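# Refit the stop bar and insert tote 3 in lane

## Task

The lane's stop bar has been removed and tote 3 is missing from the row; totes 1 and 2 are kept in place only by arm1's hand, and arm4's hand keeps totes 4 and 5 out of the slot where tote 3 belongs. Seat the stop bar back in its brackets and place tote 3, together with all of its contents, into its slot. At the end all five totes must be standing upright on the lane, pushed together squarely against the stop bar, in the order 1, 2, 3, 4, 5.

## Robot and tools

Robots: four Kinova Gen3 arms (arm1 to arm4), each with a five-finger right hand. All positions are in one scene frame in metres, origin on the floor, +z up. Foot (base_link) poses as x, y, z and quaternion wxyz: arm1 -0.479, +0.349, +0.818, (+0.692, +0.001, -0.007, -0.722); arm2 -0.479, -0.349, +0.817, (+0.708, +0.000, -0.002, +0.706); arm3 +0.480, +0.350, +0.787, (+0.717, -0.003, +0.000, -0.697); arm4 +0.480, -0.352, +0.854, (+0.720, -0.001, +0.006, +0.694). Each foot's own +x is the direction it faces. Reach is about 1.06 m from the joint 1 axis. Loose objects may occasionally get a short random push.

Tool move: one action for any subset of arms. Each arm gets its own object (arm1, arm2, arm3, arm4); an arm left out gets nothing new but may keep driving toward its earlier target. Inside an arm's object: joints is a dictionary of absolute targets by name; target is a list of 7 numbers [x, y, z, qw, qx, qy, qz], an absolute hand pose in the scene frame in the same form as the printed hand line, reached along a straight line starting from the current hand_target; speed is that line's top speed in m/s (0.002 to 0.5, default 0.25; rotation capped at twice the number in rad/s); min_time_s (0.1 to 8 s) sets the shortest duration of that arm's joint motions. When target is used, joints may contain only hand_ keys, otherwise the call is rejected. cameras picks images (names arm1_cam_wrist to arm4_cam_wrist, cam_end, cam_gap, cam_over, cam_side, cam_wing, or all); an unknown name voids the call. A move with no action just reports all states and, by default, all images.

Joint units and ranges (radians, absolute): joint1_rad, joint3_rad, joint5_rad, joint7_rad -6.283 to 6.283; joint2_rad -2.249 to 2.249 (0 upright, positive leans forward); joint4_rad -2.579 to 2.579 (elbow, 0 straight); joint6_rad -2.099 to 2.099 (wrist, 0 straight). joint1 positive turns clockwise seen from above; joint7 positive rolls counter-clockwise viewed from behind the hand. Joint target rates are capped at 1.39 rad/s (joints 1-4) and 1.22 rad/s (joints 5-7). Joints on one arm are timed to finish together, and the hand may sweep wide between postures. Done tolerance is 0.01 rad.

Hand keys, each a unitless scale from -1 to 1: hand_little, hand_ring, hand_middle, hand_index, hand_thumb_bend (+1 straight, -1 curled/bent), hand_thumb_turn (+1 beside the palm, -1 opposite the fingers). hand_force_limit maps -1..+1 to about 0..10 N at the fingertip (0..15 N for the thumb motors); hand_speed -0.96..1, full speed from +0.48 up (0.49 s full travel). At start force limit is 0 and speed -0.8 (slow). A motor only starts when its target changes by 0.002 or more; it stops at target or when load hits the force limit, then locks. For gentle grips use hand_speed -0.94 or lower. To grip harder, raise the limit and send a more-closed target; to loosen, send a more-open one.

Hand geometry: the hand point sits 0.045 m in front of the palm; its +z runs along straight fingers, +y out of the palm, +x across the palm away from the thumb. Straight fingers extend 0.06-0.07 m past the point and lie 0.06 m behind it along -y. With the thumb turned fully in front, the hand wraps objects 0.035-0.065 m thick, handles down to 0.025 m. A wrist bracket on the little-finger side sticks out and can collide. The wrist camera is on that side, looking about 30 degrees toward the thumb.

Control behaviour: hand paths in one action finish together and ignore obstacles and other arms. The hand can lag, drift and overshoot speed, especially near full stretch. Each step clips the commanded pose to within 70 mm and 16 degrees of the measured one. A hand is done within 1 cm and 2 degrees. All hand paths end by 10 s; no action exceeds 15 s.

Other tools: wait(seconds 0 to 10, cameras) lets time pass with no new commands. zoom_image(camera, region [x0, y0, x1, y1] pixels, at most 504 by 504, origin top-left) enlarges part of that camera's newest image. show_instructions shows the reference pages. finished_scene(scene 1) ends irreversibly; the goal must then hold unattended.

Results: move lists arms sent motion; "as last shown" marks an uncommanded arm whose status lines read "not commanded". hand gives the measured hand pose; hand_target the pose the held joint targets imply. Status words: done, off_target (resting short, maybe still pushing), time_out (holds where it stopped), not_followed / "joint command not followed" / "pose unreachable" (a safety check withheld the motion). hand_stopped_by lists little, ring, middle, index, thumb_bend, thumb_turn as moving, target, force, stalled or fault. *_load_n are fingertip loads in N, positive when pushed open; a drop to about 0 means a lost grip. Joint velocities in rad/s; "within noise" means at rest. Joint torques in N m, flange force along the tool axes. If a call is rejected or a stop occurs, later move, wait and finished_scene calls in the same reply are skipped.

Avoid: hard contact between robots (fails the scene), including closing fingers on another arm's fingers; the safety check may be late and does not stop fingers. The arm pushes on after touching, so back off promptly. Torque limits: 104.5 N m joints 1-4, 51.3 N m joints 5-7; exceeding one, or straying over 5 degrees from plan, freezes that arm 10 s. Long holds or stretched poses heat motors: MOTOR HOT appears at 60 °C, at 75 °C the arm sags for 30-60 s; resend targets marked limit_stop_at_motor_heat afterwards. Never drop items, let anything fall or leave the work area, strike fixed or heavy things, or strain fingers with heavy or swung loads. Releasing arm1 or arm4 too early would let totes slide.

Each tool is called after "Emit:" by a JSON object that holds its "name" and its "arguments".

Reference images:

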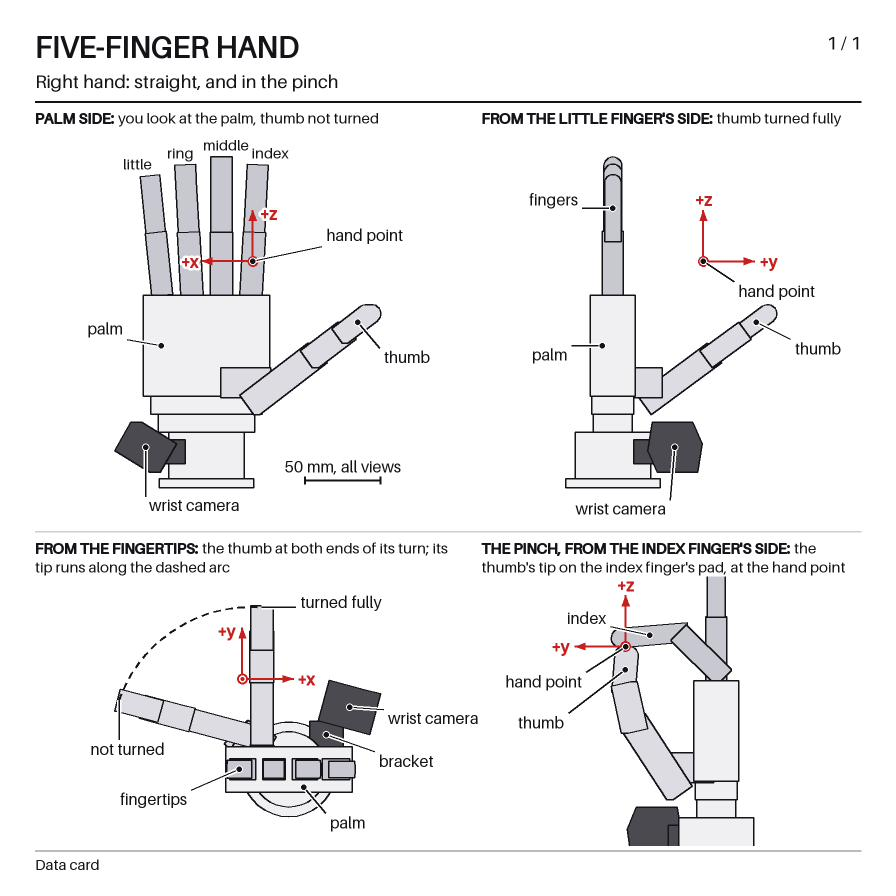

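## Session

Emit:
{"name": "move", "arguments": {"cameras": ["all"]}}

Scene clock: 0.00 s.
Joint torques (N m): no reading
Motor temperatures (°C): arm1=[32 30 27 30 40 32 40] | arm2=[29 34 26 27 32 36 38] | arm3=[29 29 26 29 37 39 43] | arm4=[31 32 27 28 33 33 44]
Flange force (N): no reading
Joint velocities: within noise
arm1.joint_positions: joint1_rad=-2.104 joint2_rad=-0.697 joint3_rad=-0.578 joint4_rad=-1.650 joint5_rad=+0.472 joint6_rad=-0.937 joint7_rad=-1.252 hand_little=+1.000 hand_ring=+1.000 hand_middle=+1.000 hand_index=+1.000 hand_thumb_turn=+1.000 hand_thumb_bend=+1.000 hand_force_limit=+0.000 hand_speed=-0.800
arm1.joint_status: not commanded
arm1.hand_stopped_by: target,target,target,target,target,target
arm1.little_load_n: 0.0
arm1.ring_load_n: 0.0
arm1.middle_load_n: 0.0
arm1.index_load_n: 0.0
arm1.thumb_bend_load_n: 0.0
arm1.thumb_turn_load_n: 0.0
arm1.hand: x=-0.8498 y=+0.0011 z=+0.9202 quat_wxyz=(-0.001, -0.706, +0.708, +0.002) (m; scene frame)
arm1.hand_target: x=-0.8498 y=+0.0011 z=+0.9202 quat_wxyz=(-0.001, -0.706, +0.708, +0.002) (m; scene frame)
arm1.hand_status: not commanded
arm2.joint_positions: joint1_rad=+0.732 joint2_rad=-0.365 joint3_rad=-0.042 joint4_rad=+1.448 joint5_rad=-0.017 joint6_rad=+1.953 joint7_rad=-1.744 hand_little=+1.000 hand_ring=+1.000 hand_middle=+1.000 hand_index=+1.000 hand_thumb_turn=+1.000 hand_thumb_bend=+1.000 hand_force_limit=+0.000 hand_speed=-0.800
arm2.joint_status: not commanded
arm2.hand_stopped_by: target,target,target,target,target,target
arm2.little_load_n: 0.0
arm2.ring_load_n: 0.0
arm2.middle_load_n: 0.0
arm2.index_load_n: 0.0
arm2.thumb_bend_load_n: 0.0
arm2.thumb_turn_load_n: 0.0
arm2.hand: x=-0.3798 y=-0.1719 z=+1.3270 quat_wxyz=(-0.047, +0.347, -0.936, -0.027) (m; scene frame)
arm2.hand_target: x=-0.3798 y=-0.1719 z=+1.3270 quat_wxyz=(-0.047, +0.347, -0.936, -0.027) (m; scene frame)
arm2.hand_status: not commanded
arm3.joint_positions: joint1_rad=-0.639 joint2_rad=-0.464 joint3_rad=-0.112 joint4_rad=+1.532 joint5_rad=+0.015 joint6_rad=+1.939 joint7_rad=-2.029 hand_little=+1.000 hand_ring=+1.000 hand_middle=+1.000 hand_index=+1.000 hand_thumb_turn=+1.000 hand_thumb_bend=+1.000 hand_force_limit=+0.000 hand_speed=-0.800
arm3.joint_status: not commanded
arm3.hand_stopped_by: target,target,target,target,target,target
arm3.little_load_n: 0.0
arm3.ring_load_n: 0.0
arm3.middle_load_n: 0.0
arm3.index_load_n: 0.0
arm3.thumb_bend_load_n: 0.0
arm3.thumb_turn_load_n: 0.0
arm3.hand: x=+0.6252 y=+0.2346 z=+1.2855 quat_wxyz=(-0.059, -0.589, -0.804, +0.045) (m; scene frame)
arm3.hand_target: x=+0.6252 y=+0.2346 z=+1.2855 quat_wxyz=(-0.059, -0.589, -0.804, +0.045) (m; scene frame)
arm3.hand_status: not commanded
arm4.joint_positions: joint1_rad=+0.012 joint2_rad=+0.642 joint3_rad=+2.089 joint4_rad=-1.891 joint5_rad=+0.676 joint6_rad=-1.014 joint7_rad=+0.266 hand_little=+1.000 hand_ring=+1.000 hand_middle=+1.000 hand_index=+1.000 hand_thumb_turn=+1.000 hand_thumb_bend=+1.000 hand_force_limit=+0.000 hand_speed=-0.800
arm4.joint_status: not commanded
arm4.hand_stopped_by: target,target,target,target,target,target
arm4.little_load_n: 0.0
arm4.ring_load_n: 0.0
arm4.middle_load_n: 0.0
arm4.index_load_n: 0.0
arm4.thumb_bend_load_n: 0.0
arm4.thumb_turn_load_n: 0.0
arm4.hand: x=+0.1852 y=-0.0026 z=+0.9913 quat_wxyz=(+0.001, -0.707, +0.707, +0.000) (m; scene frame)
arm4.hand_target: x=+0.1852 y=-0.0026 z=+0.9913 quat_wxyz=(+0.001, -0.707, +0.707, +0.000) (m; scene frame)
arm4.hand_status: not commanded
pictures: arm1_cam_wrist, arm2_cam_wrist, arm3_cam_wrist, arm4_cam_wrist, cam_end, cam_gap, cam_over, cam_side, cam_wing

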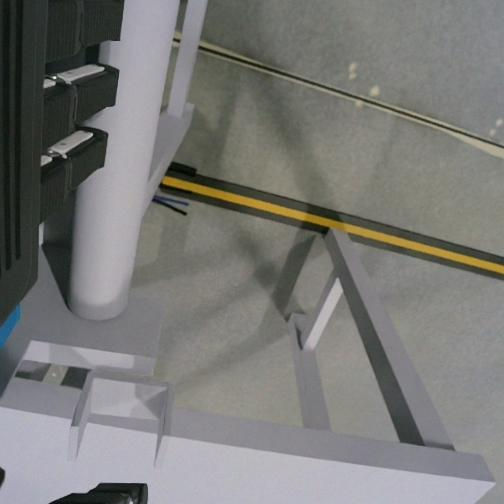

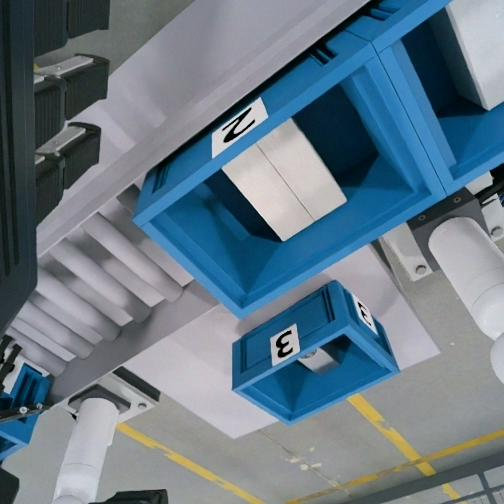

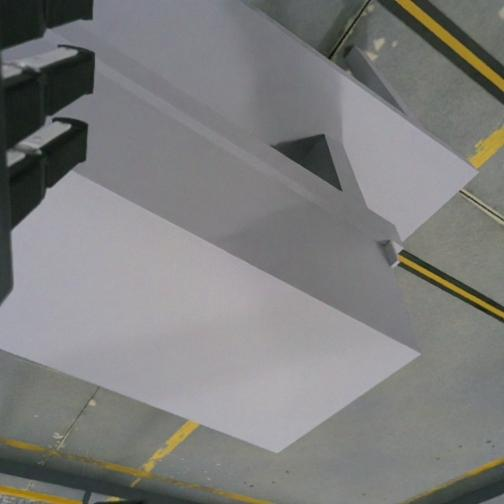

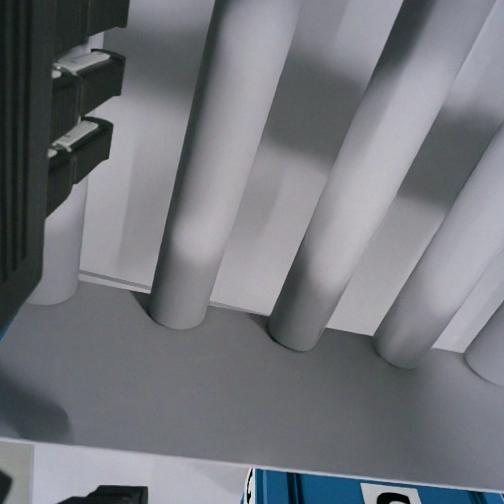

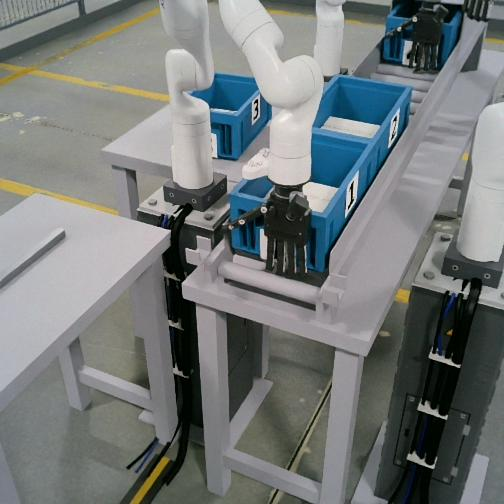

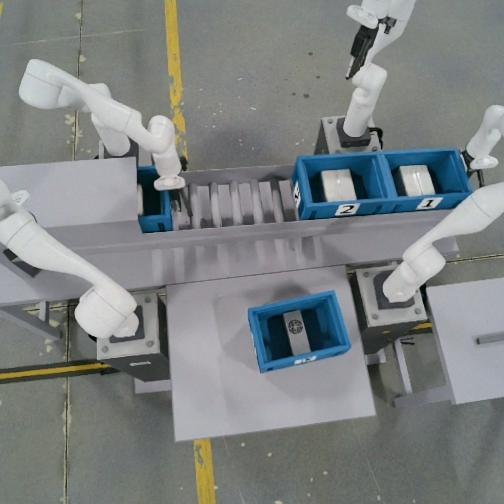

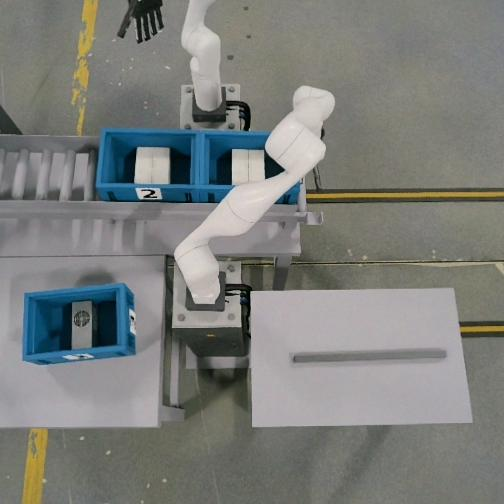

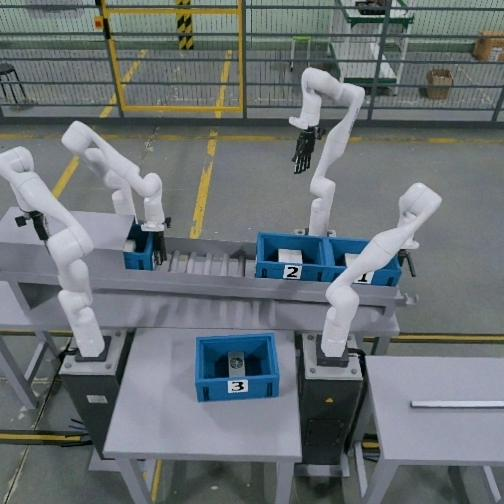

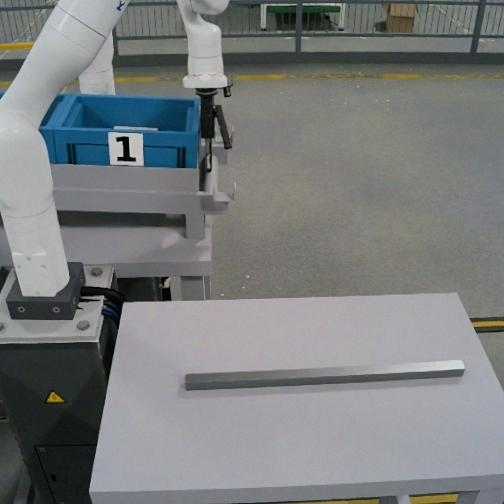

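Emit:
{"name": "zoom_image", "arguments": {"camera": "cam_end", "region": [170, 160, 400, 350]}}

Emit:
{"name": "zoom_image", "arguments": {"camera": "cam_wing", "region": [30, 70, 260, 300]}}

Emit:
{"name": "zoom_image", "arguments": {"camera": "cam_over", "region": [90, 110, 350, 320]}}

Emit:
{"name": "zoom_image", "arguments": {"camera": "cam_gap", "region": [100, 120, 500, 400]}}

Emit:
{"name": "zoom_image", "arguments": {"camera": "cam_side", "region": [80, 190, 430, 430]}}

Emit:
{"name": "zoom_image", "arguments": {"camera": "arm1_cam_wrist", "region": [0, 0, 504, 504]}}

Scaled by 2.191.

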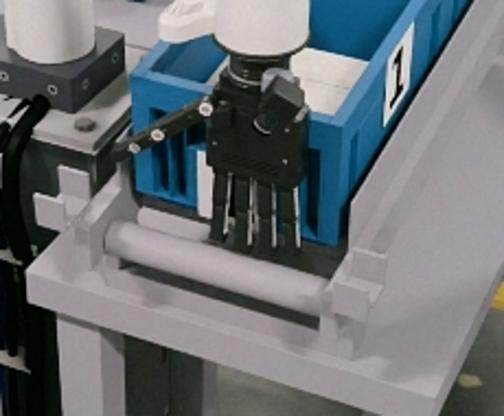

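Scaled by 2.191.

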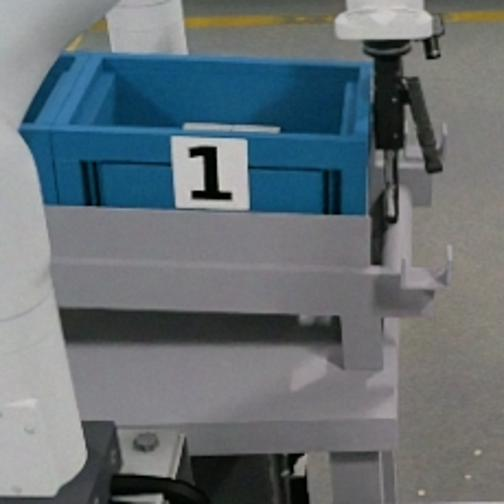

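Scaled by 1.938.

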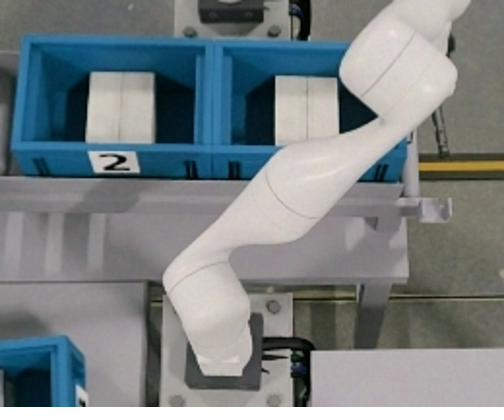

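Scaled by 1.260.

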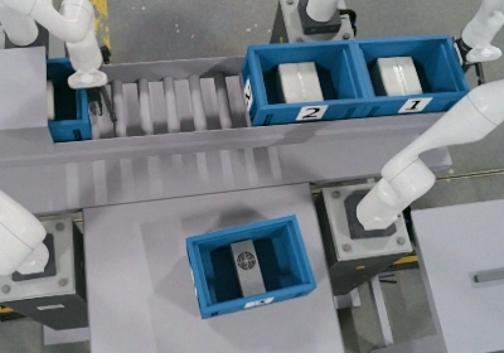

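Scaled by 1.440.

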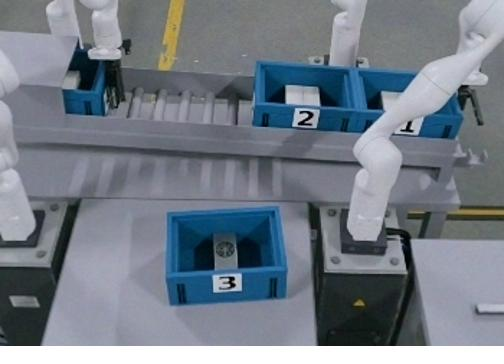

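Scaled by 1.000.

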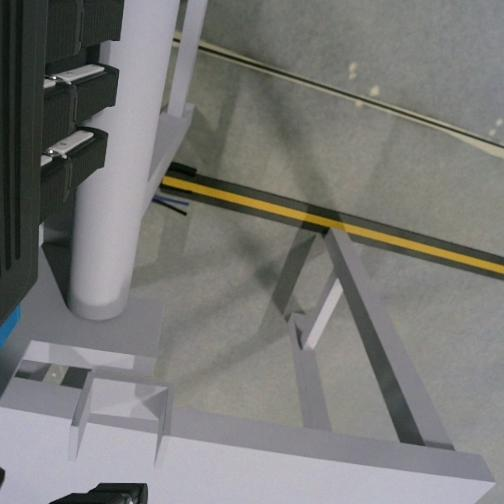

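Emit:
{"name": "zoom_image", "arguments": {"camera": "arm1_cam_wrist", "region": [0, 0, 252, 252]}}

Emit:
{"name": "zoom_image", "arguments": {"camera": "arm1_cam_wrist", "region": [0, 252, 252, 504]}}

Emit:
{"name": "zoom_image", "arguments": {"camera": "arm4_cam_wrist", "region": [0, 0, 504, 504]}}

Emit:
{"name": "zoom_image", "arguments": {"camera": "arm2_cam_wrist", "region": [0, 0, 504, 504]}}

Scaled by 2.000.

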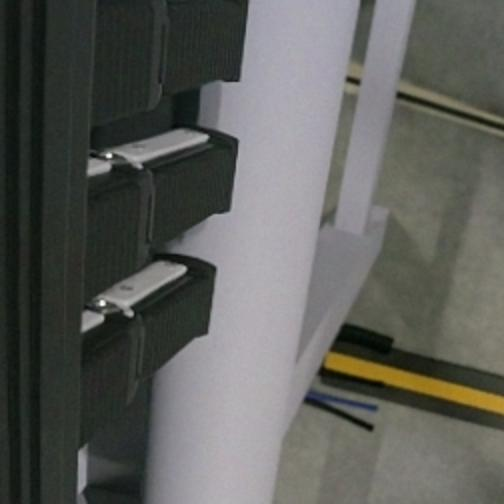

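Scaled by 2.000.

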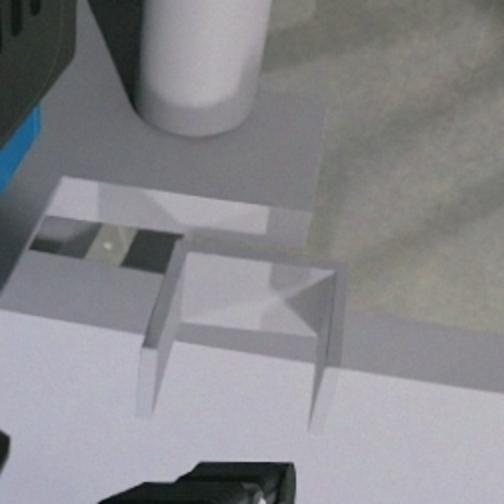

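Scaled by 1.000.

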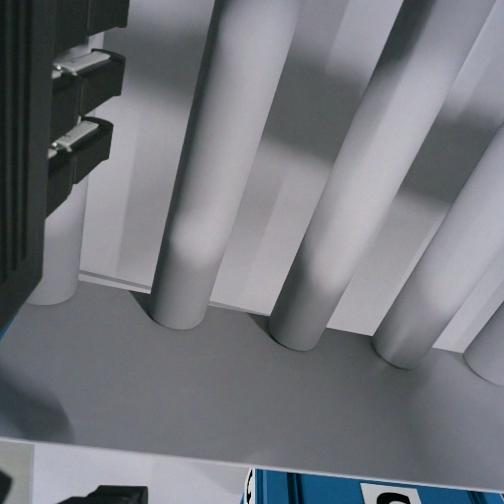

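Scaled by 1.000.

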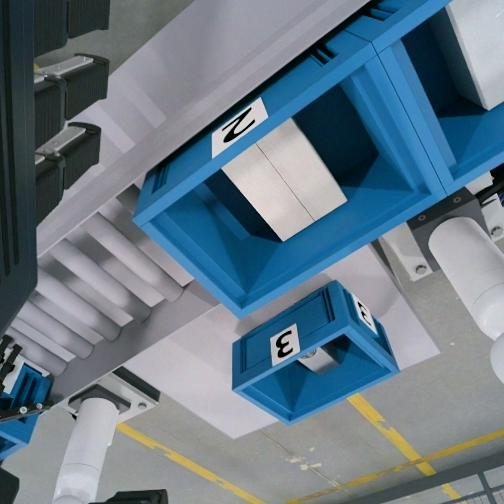

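Emit:
{"name": "move", "arguments": {"arm2": {"target": [-0.54, -0.02, 1.27, 0, -0.7071, 0.7071, 0], "speed": 0.2}, "cameras": ["arm2_cam_wrist", "cam_over", "cam_side"]}}

Scene clock: 107.47 s.
Joint torques (N m): arm1=[-2.34 17.74 -4.01 4.24 -0.51 -0.34 0.34] | arm2=[0.18 -7.26 -0.65 -8.55 -0.21 0.13 0.19] | arm3=[0.96 2.22 0.17 -6.09 0.1 -0.73 -0.05] | arm4=[-0.99 -14.44 -2.72 5.11 -0.34 -0.47 0.08]
Motor temperatures (°C): arm1=[32 31 27 29 40 32 40] | arm2=[29 34 26 28 32 36 38] | arm3=[29 29 26 29 37 39 43] | arm4=[31 33 28 28 32 33 44]
Flange force (N): arm1=[1.8 6.2 1.7] | arm2=[0.8 -0.3 2.7] | arm3=[0.9 -1.6 -5.0] | arm4=[-1.7 -2.0 0.2]
move: arm2 done
Joint velocities: within noise
arm1, arm3, arm4: as last shown
arm2.joint_positions: joint1_rad=+0.416 joint2_rad=-0.004 joint3_rad=-0.491 joint4_rad=+1.354 joint5_rad=-0.005 joint6_rad=+1.794 joint7_rad=-1.644 hand_little=+1.000 hand_ring=+1.000 hand_middle=+1.000 hand_index=+1.000 hand_thumb_turn=+1.000 hand_thumb_bend=+1.000 hand_force_limit=+0.000 hand_speed=-0.800
arm2.joint_status: not commanded
arm2.hand_stopped_by: target,target,target,target,target,target
arm2.little_load_n: 0.0
arm2.ring_load_n: 0.0
arm2.middle_load_n: 0.0
arm2.index_load_n: 0.0
arm2.thumb_bend_load_n: 0.0
arm2.thumb_turn_load_n: 0.0
arm2.hand: x=-0.5400 y=-0.0200 z=+1.2700 quat_wxyz=(+0.000, +0.707, -0.707, +0.000)
arm2.hand_target: x=-0.5400 y=-0.0200 z=+1.2700 quat_wxyz=(+0.000, +0.707, -0.707, +0.000)
arm2.hand_status: done (0.000 m and 0.0 deg from the pose sent, 0.228 m and 49.7 deg at the start)
arm4.thumb_turn_load_n: -0.5

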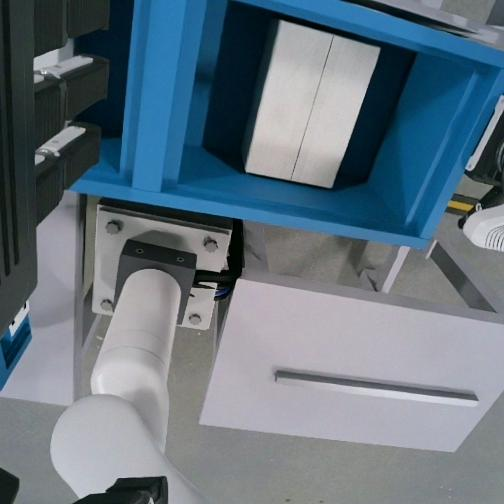

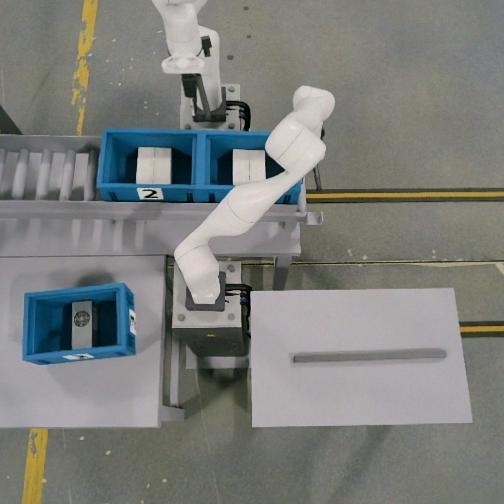

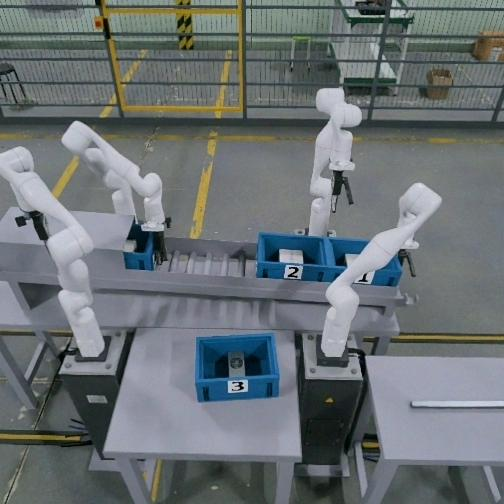

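Emit:
{"name": "zoom_image", "arguments": {"camera": "arm2_cam_wrist", "region": [100, 0, 504, 260]}}

Emit:
{"name": "zoom_image", "arguments": {"camera": "cam_over", "region": [90, 115, 310, 215]}}

Scaled by 1.248.

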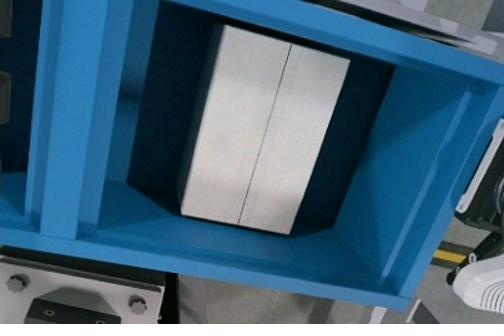

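Scaled by 2.291.

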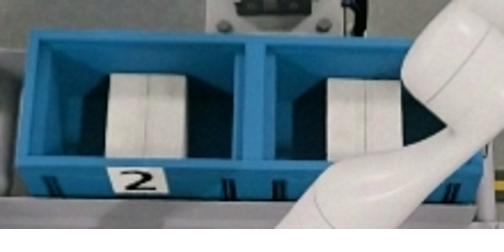

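Emit:
{"name": "move", "arguments": {"arm2": {"target": [-0.595, 0.03, 1.16, 0, -0.7071, 0.7071, 0], "speed": 0.15, "joints": {"hand_thumb_turn": -1}}, "cameras": ["arm2_cam_wrist", "cam_over", "cam_side"]}}

Scene clock: 155.17 s.
Joint torques (N m): arm1=[-2.35 17.76 -4 4.12 -0.48 -0.35 0.27] | arm2=[0.15 -9.51 -1.25 -8.66 -0.23 0.16 0.16] | arm3=[1 2.24 0.07 -6.21 0.1 -0.76 -0.07] | arm4=[-0.99 -14.45 -2.74 5.18 -0.29 -0.46 0.08]
Motor temperatures (°C): arm1=[32 32 27 29 40 32 40] | arm2=[29 34 26 28 32 36 38] | arm3=[29 29 26 30 37 39 43] | arm4=[31 34 28 28 32 33 44]
Flange force (N): arm1=[2.1 6.6 1.5] | arm2=[0.6 -0.1 2.4] | arm3=[1.0 -2.0 -4.5] | arm4=[-1.6 -2.2 0.2]
move: arm2 done
Joint velocities: within noise
arm1, arm3, arm4: as last shown
arm1.middle_load_n: -0.5
arm2.joint_positions: joint1_rad=+0.288 joint2_rad=+0.129 joint3_rad=-0.591 joint4_rad=+1.581 joint5_rad=+0.069 joint6_rad=+1.455 joint7_rad=-1.875 hand_little=+1.000 hand_ring=+1.000 hand_middle=+1.000 hand_index=+1.000 hand_thumb_turn=-1.000 hand_thumb_bend=+1.000 hand_force_limit=+0.000 hand_speed=-0.800
arm2.joint_status: all done
arm2.hand_stopped_by: target,target,target,target,target,target
arm2.little_load_n: 0.0
arm2.ring_load_n: 0.0
arm2.middle_load_n: 0.0
arm2.index_load_n: 0.0
arm2.thumb_bend_load_n: 0.0
arm2.thumb_turn_load_n: 0.0
arm2.hand: x=-0.5950 y=+0.0300 z=+1.1600 quat_wxyz=(+0.000, +0.707, -0.707, +0.000)
arm2.hand_target: x=-0.5950 y=+0.0300 z=+1.1600 quat_wxyz=(+0.000, +0.707, -0.707, +0.000)
arm2.hand_status: done (0.000 m and 0.0 deg from the pose sent, 0.133 m and 0.0 deg at the start)
arm4.thumb_turn_load_n: 0.0

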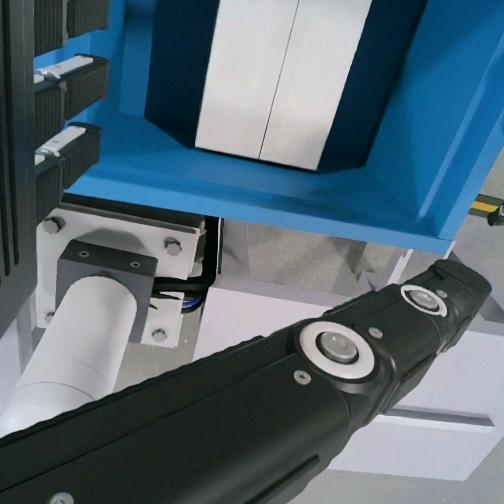

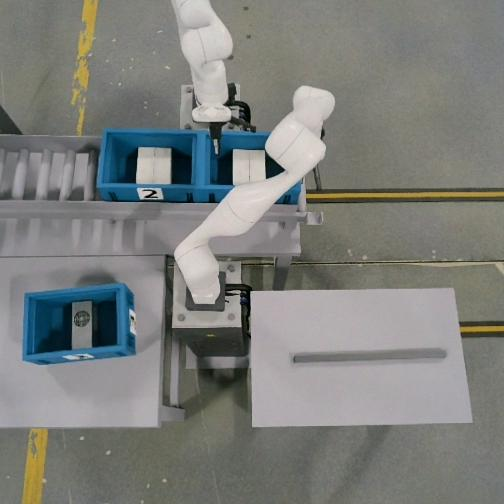

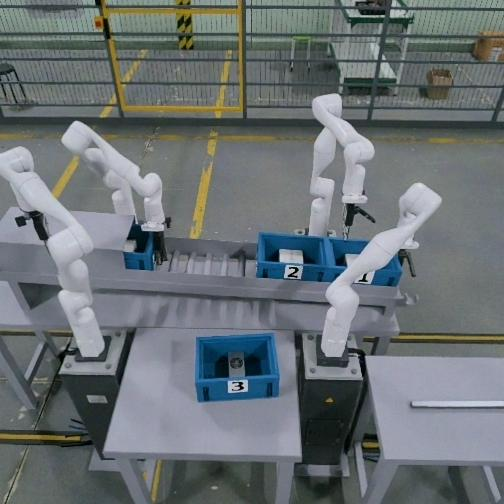

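Emit:
{"name": "zoom_image", "arguments": {"camera": "arm2_cam_wrist", "region": [20, 0, 272, 252]}}

Emit:
{"name": "zoom_image", "arguments": {"camera": "cam_over", "region": [170, 90, 290, 210]}}

Emit:
{"name": "zoom_image", "arguments": {"camera": "cam_side", "region": [240, 170, 430, 320]}}

Scaled by 2.000.

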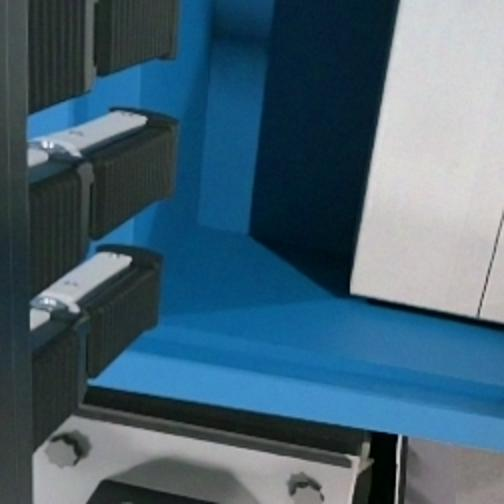

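Scaled by 4.200.

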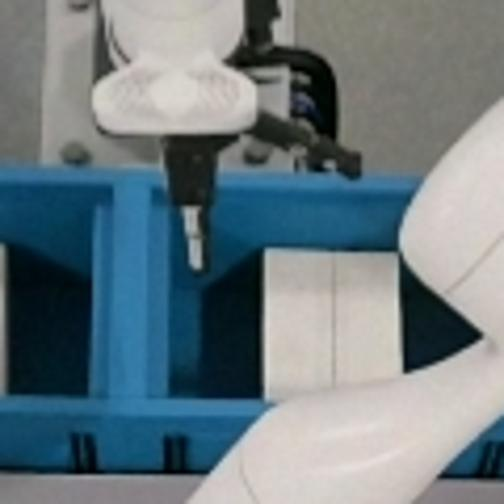

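Scaled by 2.653.

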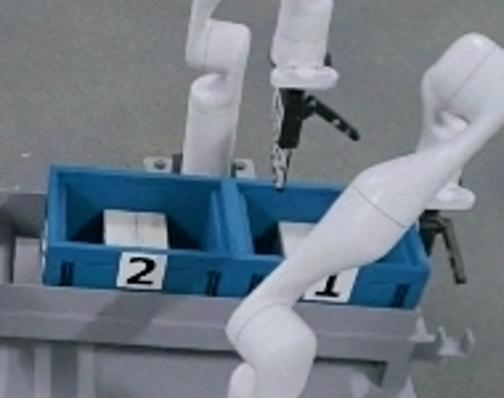

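Emit:
{"name": "move", "arguments": {"arm2": {"target": [-0.600, 0.03, 1.0, 0, -0.7071, 0.7071, 0], "speed": 0.1}, "cameras": ["arm2_cam_wrist", "cam_over", "cam_side"]}}

Scene clock: 166.10 s.
Joint torques (N m): arm1=[-2.39 17.74 -3.96 4.23 -0.47 -0.32 0.25] | arm2=[0.18 -10.94 -1.8 -7.12 -0.21 0.18 0.17] | arm3=[0.93 2.21 0.11 -6.18 0.07 -0.76 -0.07] | arm4=[-0.98 -14.45 -2.75 5.15 -0.31 -0.45 0.09]
Motor temperatures (°C): arm1=[32 32 27 29 40 32 40] | arm2=[29 34 26 28 32 36 38] | arm3=[29 29 26 30 37 39 43] | arm4=[31 34 28 28 32 33 44]
Flange force (N): arm1=[1.7 6.4 1.4] | arm2=[0.8 0.4 2.9] | arm3=[0.9 -1.9 -4.7] | arm4=[-1.6 -2.0 0.2]
move: arm2 done
Joint velocities: within noise
arm1, arm3, arm4: as last shown
arm1.middle_load_n: 0.0
arm1.thumb_turn_load_n: 0.5
arm2.joint_positions: joint1_rad=+0.227 joint2_rad=+0.289 joint3_rad=-0.583 joint4_rad=+1.953 joint5_rad=+0.189 joint6_rad=+0.956 joint7_rad=-2.015 hand_little=+1.000 hand_ring=+1.000 hand_middle=+1.000 hand_index=+1.000 hand_thumb_turn=-1.000 hand_thumb_bend=+1.000 hand_force_limit=+0.000 hand_speed=-0.800
arm2.joint_status: not commanded
arm2.hand_stopped_by: target,target,target,target,target,target
arm2.little_load_n: 0.0
arm2.ring_load_n: 0.0
arm2.middle_load_n: 0.0
arm2.index_load_n: 0.0
arm2.thumb_bend_load_n: 0.0
arm2.thumb_turn_load_n: 0.0
arm2.hand: x=-0.6000 y=+0.0300 z=+1.0000 quat_wxyz=(+0.000, +0.707, -0.707, +0.000)
arm2.hand_target: x=-0.6000 y=+0.0300 z=+1.0000 quat_wxyz=(+0.000, +0.707, -0.707, +0.000)
arm2.hand_status: done (0.000 m and 0.0 deg from the pose sent, 0.160 m and 0.0 deg at the start)
arm4.middle_load_n: 0.5

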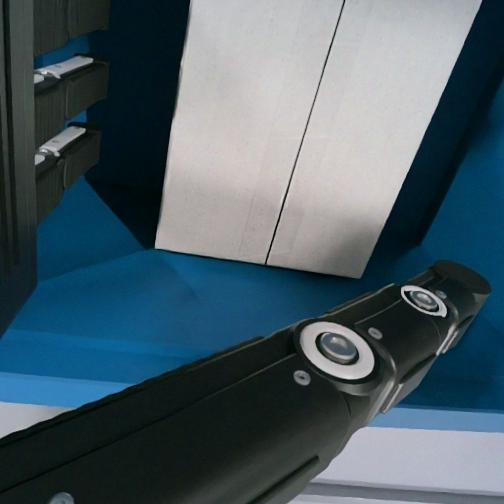

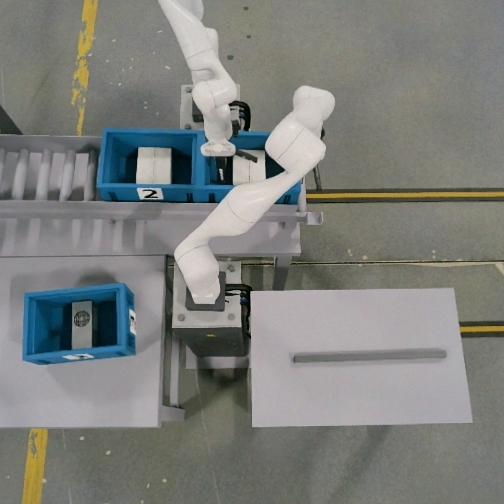

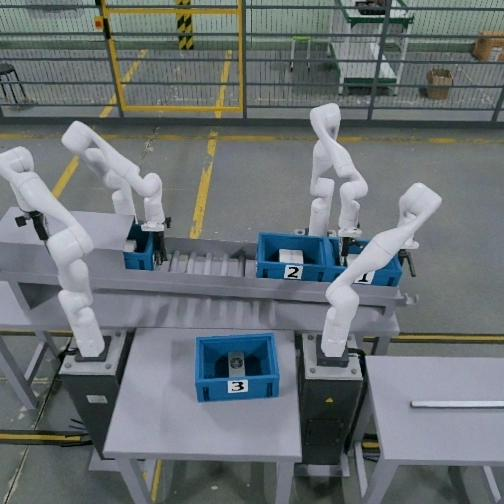

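Emit:
{"name": "move", "arguments": {"arm2": {"target": [-0.575, 0.03, 1.0, 0, -0.7071, 0.7071, 0], "speed": 0.03}, "cameras": ["arm2_cam_wrist"]}}

Emit:
{"name": "move", "arguments": {"arm2": {"target": [-0.545, 0.03, 1.0, 0, -0.7071, 0.7071, 0], "speed": 0.03}, "cameras": ["arm2_cam_wrist", "arm1_cam_wrist", "cam_over", "cam_side", "cam_wing"]}}

Scene clock: 170.53 s.
Joint torques (N m): arm1=[-2.24 17.74 -3.98 4.19 -0.46 -0.34 0.27] | arm2=[0.21 -10.84 -1.7 -7.12 -0.25 0.16 0.18] | arm3=[0.88 2.24 0.11 -6.19 0.08 -0.72 -0.04] | arm4=[-0.96 -14.44 -2.74 5.21 -0.31 -0.38 0.07]
Motor temperatures (°C): arm1=[32 32 27 29 40 32 40] | arm2=[29 34 26 28 32 36 38] | arm3=[29 29 26 30 37 39 43] | arm4=[31 34 28 28 32 33 44]
Flange force (N): arm1=[2.1 6.3 1.5] | arm2=[0.7 0.6 3.0] | arm3=[1.0 -1.8 -4.5] | arm4=[-1.6 -2.1 0.1]
move: arm2 done
Joint velocities: within noise
arm1, arm3, arm4: as last shown
arm1.thumb_turn_load_n: 0.0
arm2.joint_positions: joint1_rad=+0.289 joint2_rad=+0.280 joint3_rad=-0.571 joint4_rad=+1.963 joint5_rad=+0.181 joint6_rad=+0.951 joint7_rad=-1.937 hand_little=+1.000 hand_ring=+1.000 hand_middle=+1.000 hand_index=+1.000 hand_thumb_turn=-1.000 hand_thumb_bend=+1.000 hand_force_limit=+0.000 hand_speed=-0.800
arm2.joint_status: not commanded
arm2.hand_stopped_by: target,target,target,target,target,target
arm2.little_load_n: 0.0
arm2.ring_load_n: 0.0
arm2.middle_load_n: 0.0
arm2.index_load_n: 0.0
arm2.thumb_bend_load_n: 0.0
arm2.thumb_turn_load_n: 0.0
arm2.hand: x=-0.5750 y=+0.0300 z=+1.0000 quat_wxyz=(+0.000, +0.707, -0.707, +0.000)
arm2.hand_target: x=-0.5750 y=+0.0300 z=+1.0000 quat_wxyz=(+0.000, +0.707, -0.707, +0.000)
arm2.hand_status: done (0.000 m and 0.0 deg from the pose sent, 0.025 m and 0.0 deg at the start)
arm4.middle_load_n: 0.0

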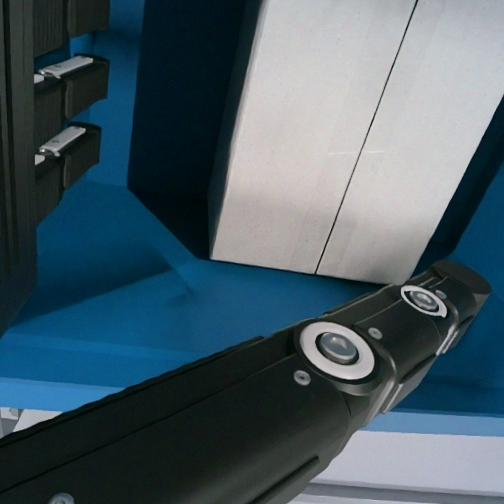

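Scene clock: 172.03 s.
Joint torques (N m): arm1=[-1.68 17.95 -3.47 4.67 -0.15 -0.19 0.23] | arm2=[0.82 -10.93 -1.12 -7.05 0.18 0.28 0.18] | arm3=[0.99 2.11 0.12 -6.08 0.08 -0.76 -0.12] | arm4=[-1.01 -14.4 -2.68 5.15 -0.33 -0.45 0.12]
Motor temperatures (°C): arm1=[32 32 27 29 40 32 40] | arm2=[29 34 26 28 32 36 38] | arm3=[29 29 26 30 37 39 43] | arm4=[31 34 28 28 32 33 44]
Flange force (N): arm1=[2.2 5.0 1.4] | arm2=[0.5 2.3 3.1] | arm3=[0.6 -1.9 -5.2] | arm4=[-1.5 -2.2 0.1]
move: arm2 done
Joint velocities: within noise
arm1, arm3, arm4: as last shown
arm2.joint_positions: joint1_rad=+0.362 joint2_rad=+0.274 joint3_rad=-0.554 joint4_rad=+1.968 joint5_rad=+0.172 joint6_rad=+0.948 joint7_rad=-1.844 hand_little=+1.000 hand_ring=+1.000 hand_middle=+1.000 hand_index=+1.000 hand_thumb_turn=-1.000 hand_thumb_bend=+1.000 hand_force_limit=+0.000 hand_speed=-0.800
arm2.joint_status: not commanded
arm2.hand_stopped_by: target,target,target,target,target,target
arm2.little_load_n: 0.0
arm2.ring_load_n: 0.0
arm2.middle_load_n: 0.0
arm2.index_load_n: 0.0
arm2.thumb_bend_load_n: 0.0
arm2.thumb_turn_load_n: 0.0
arm2.hand: x=-0.5450 y=+0.0300 z=+1.0000 quat_wxyz=(+0.000, +0.707, -0.707, +0.000)
arm2.hand_target: x=-0.5450 y=+0.0300 z=+1.0000 quat_wxyz=(+0.000, +0.707, -0.707, +0.000)
arm2.hand_status: done (0.000 m and 0.0 deg from the pose sent, 0.030 m and 0.0 deg at the start)
pictures: arm1_cam_wrist, arm2_cam_wrist, cam_over, cam_side, cam_wing

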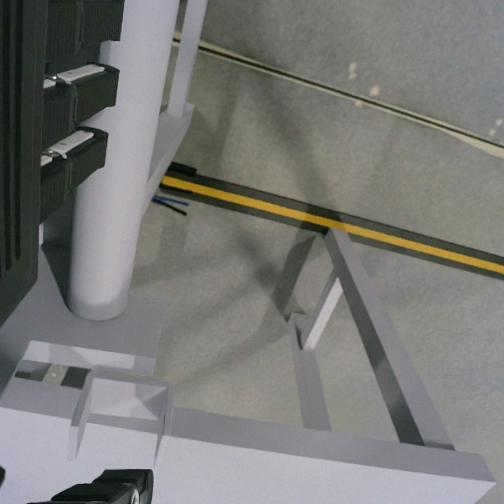

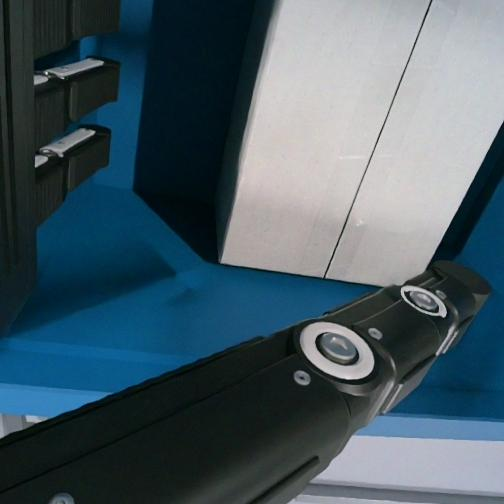

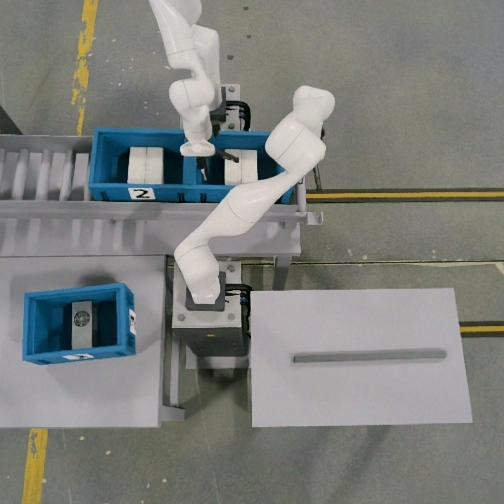

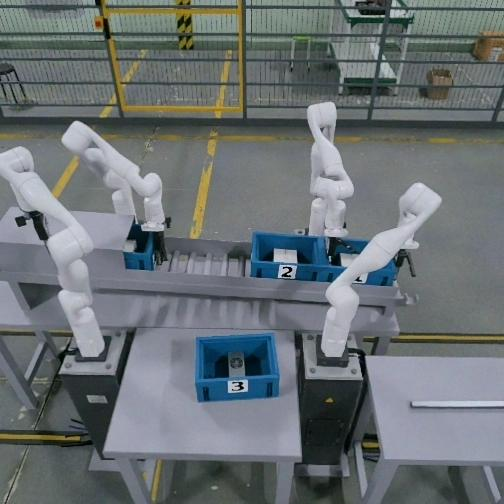

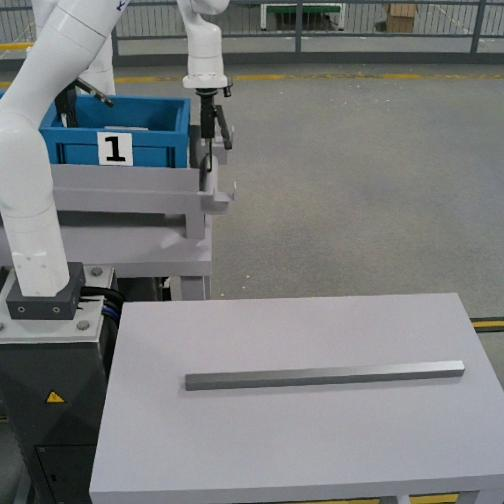

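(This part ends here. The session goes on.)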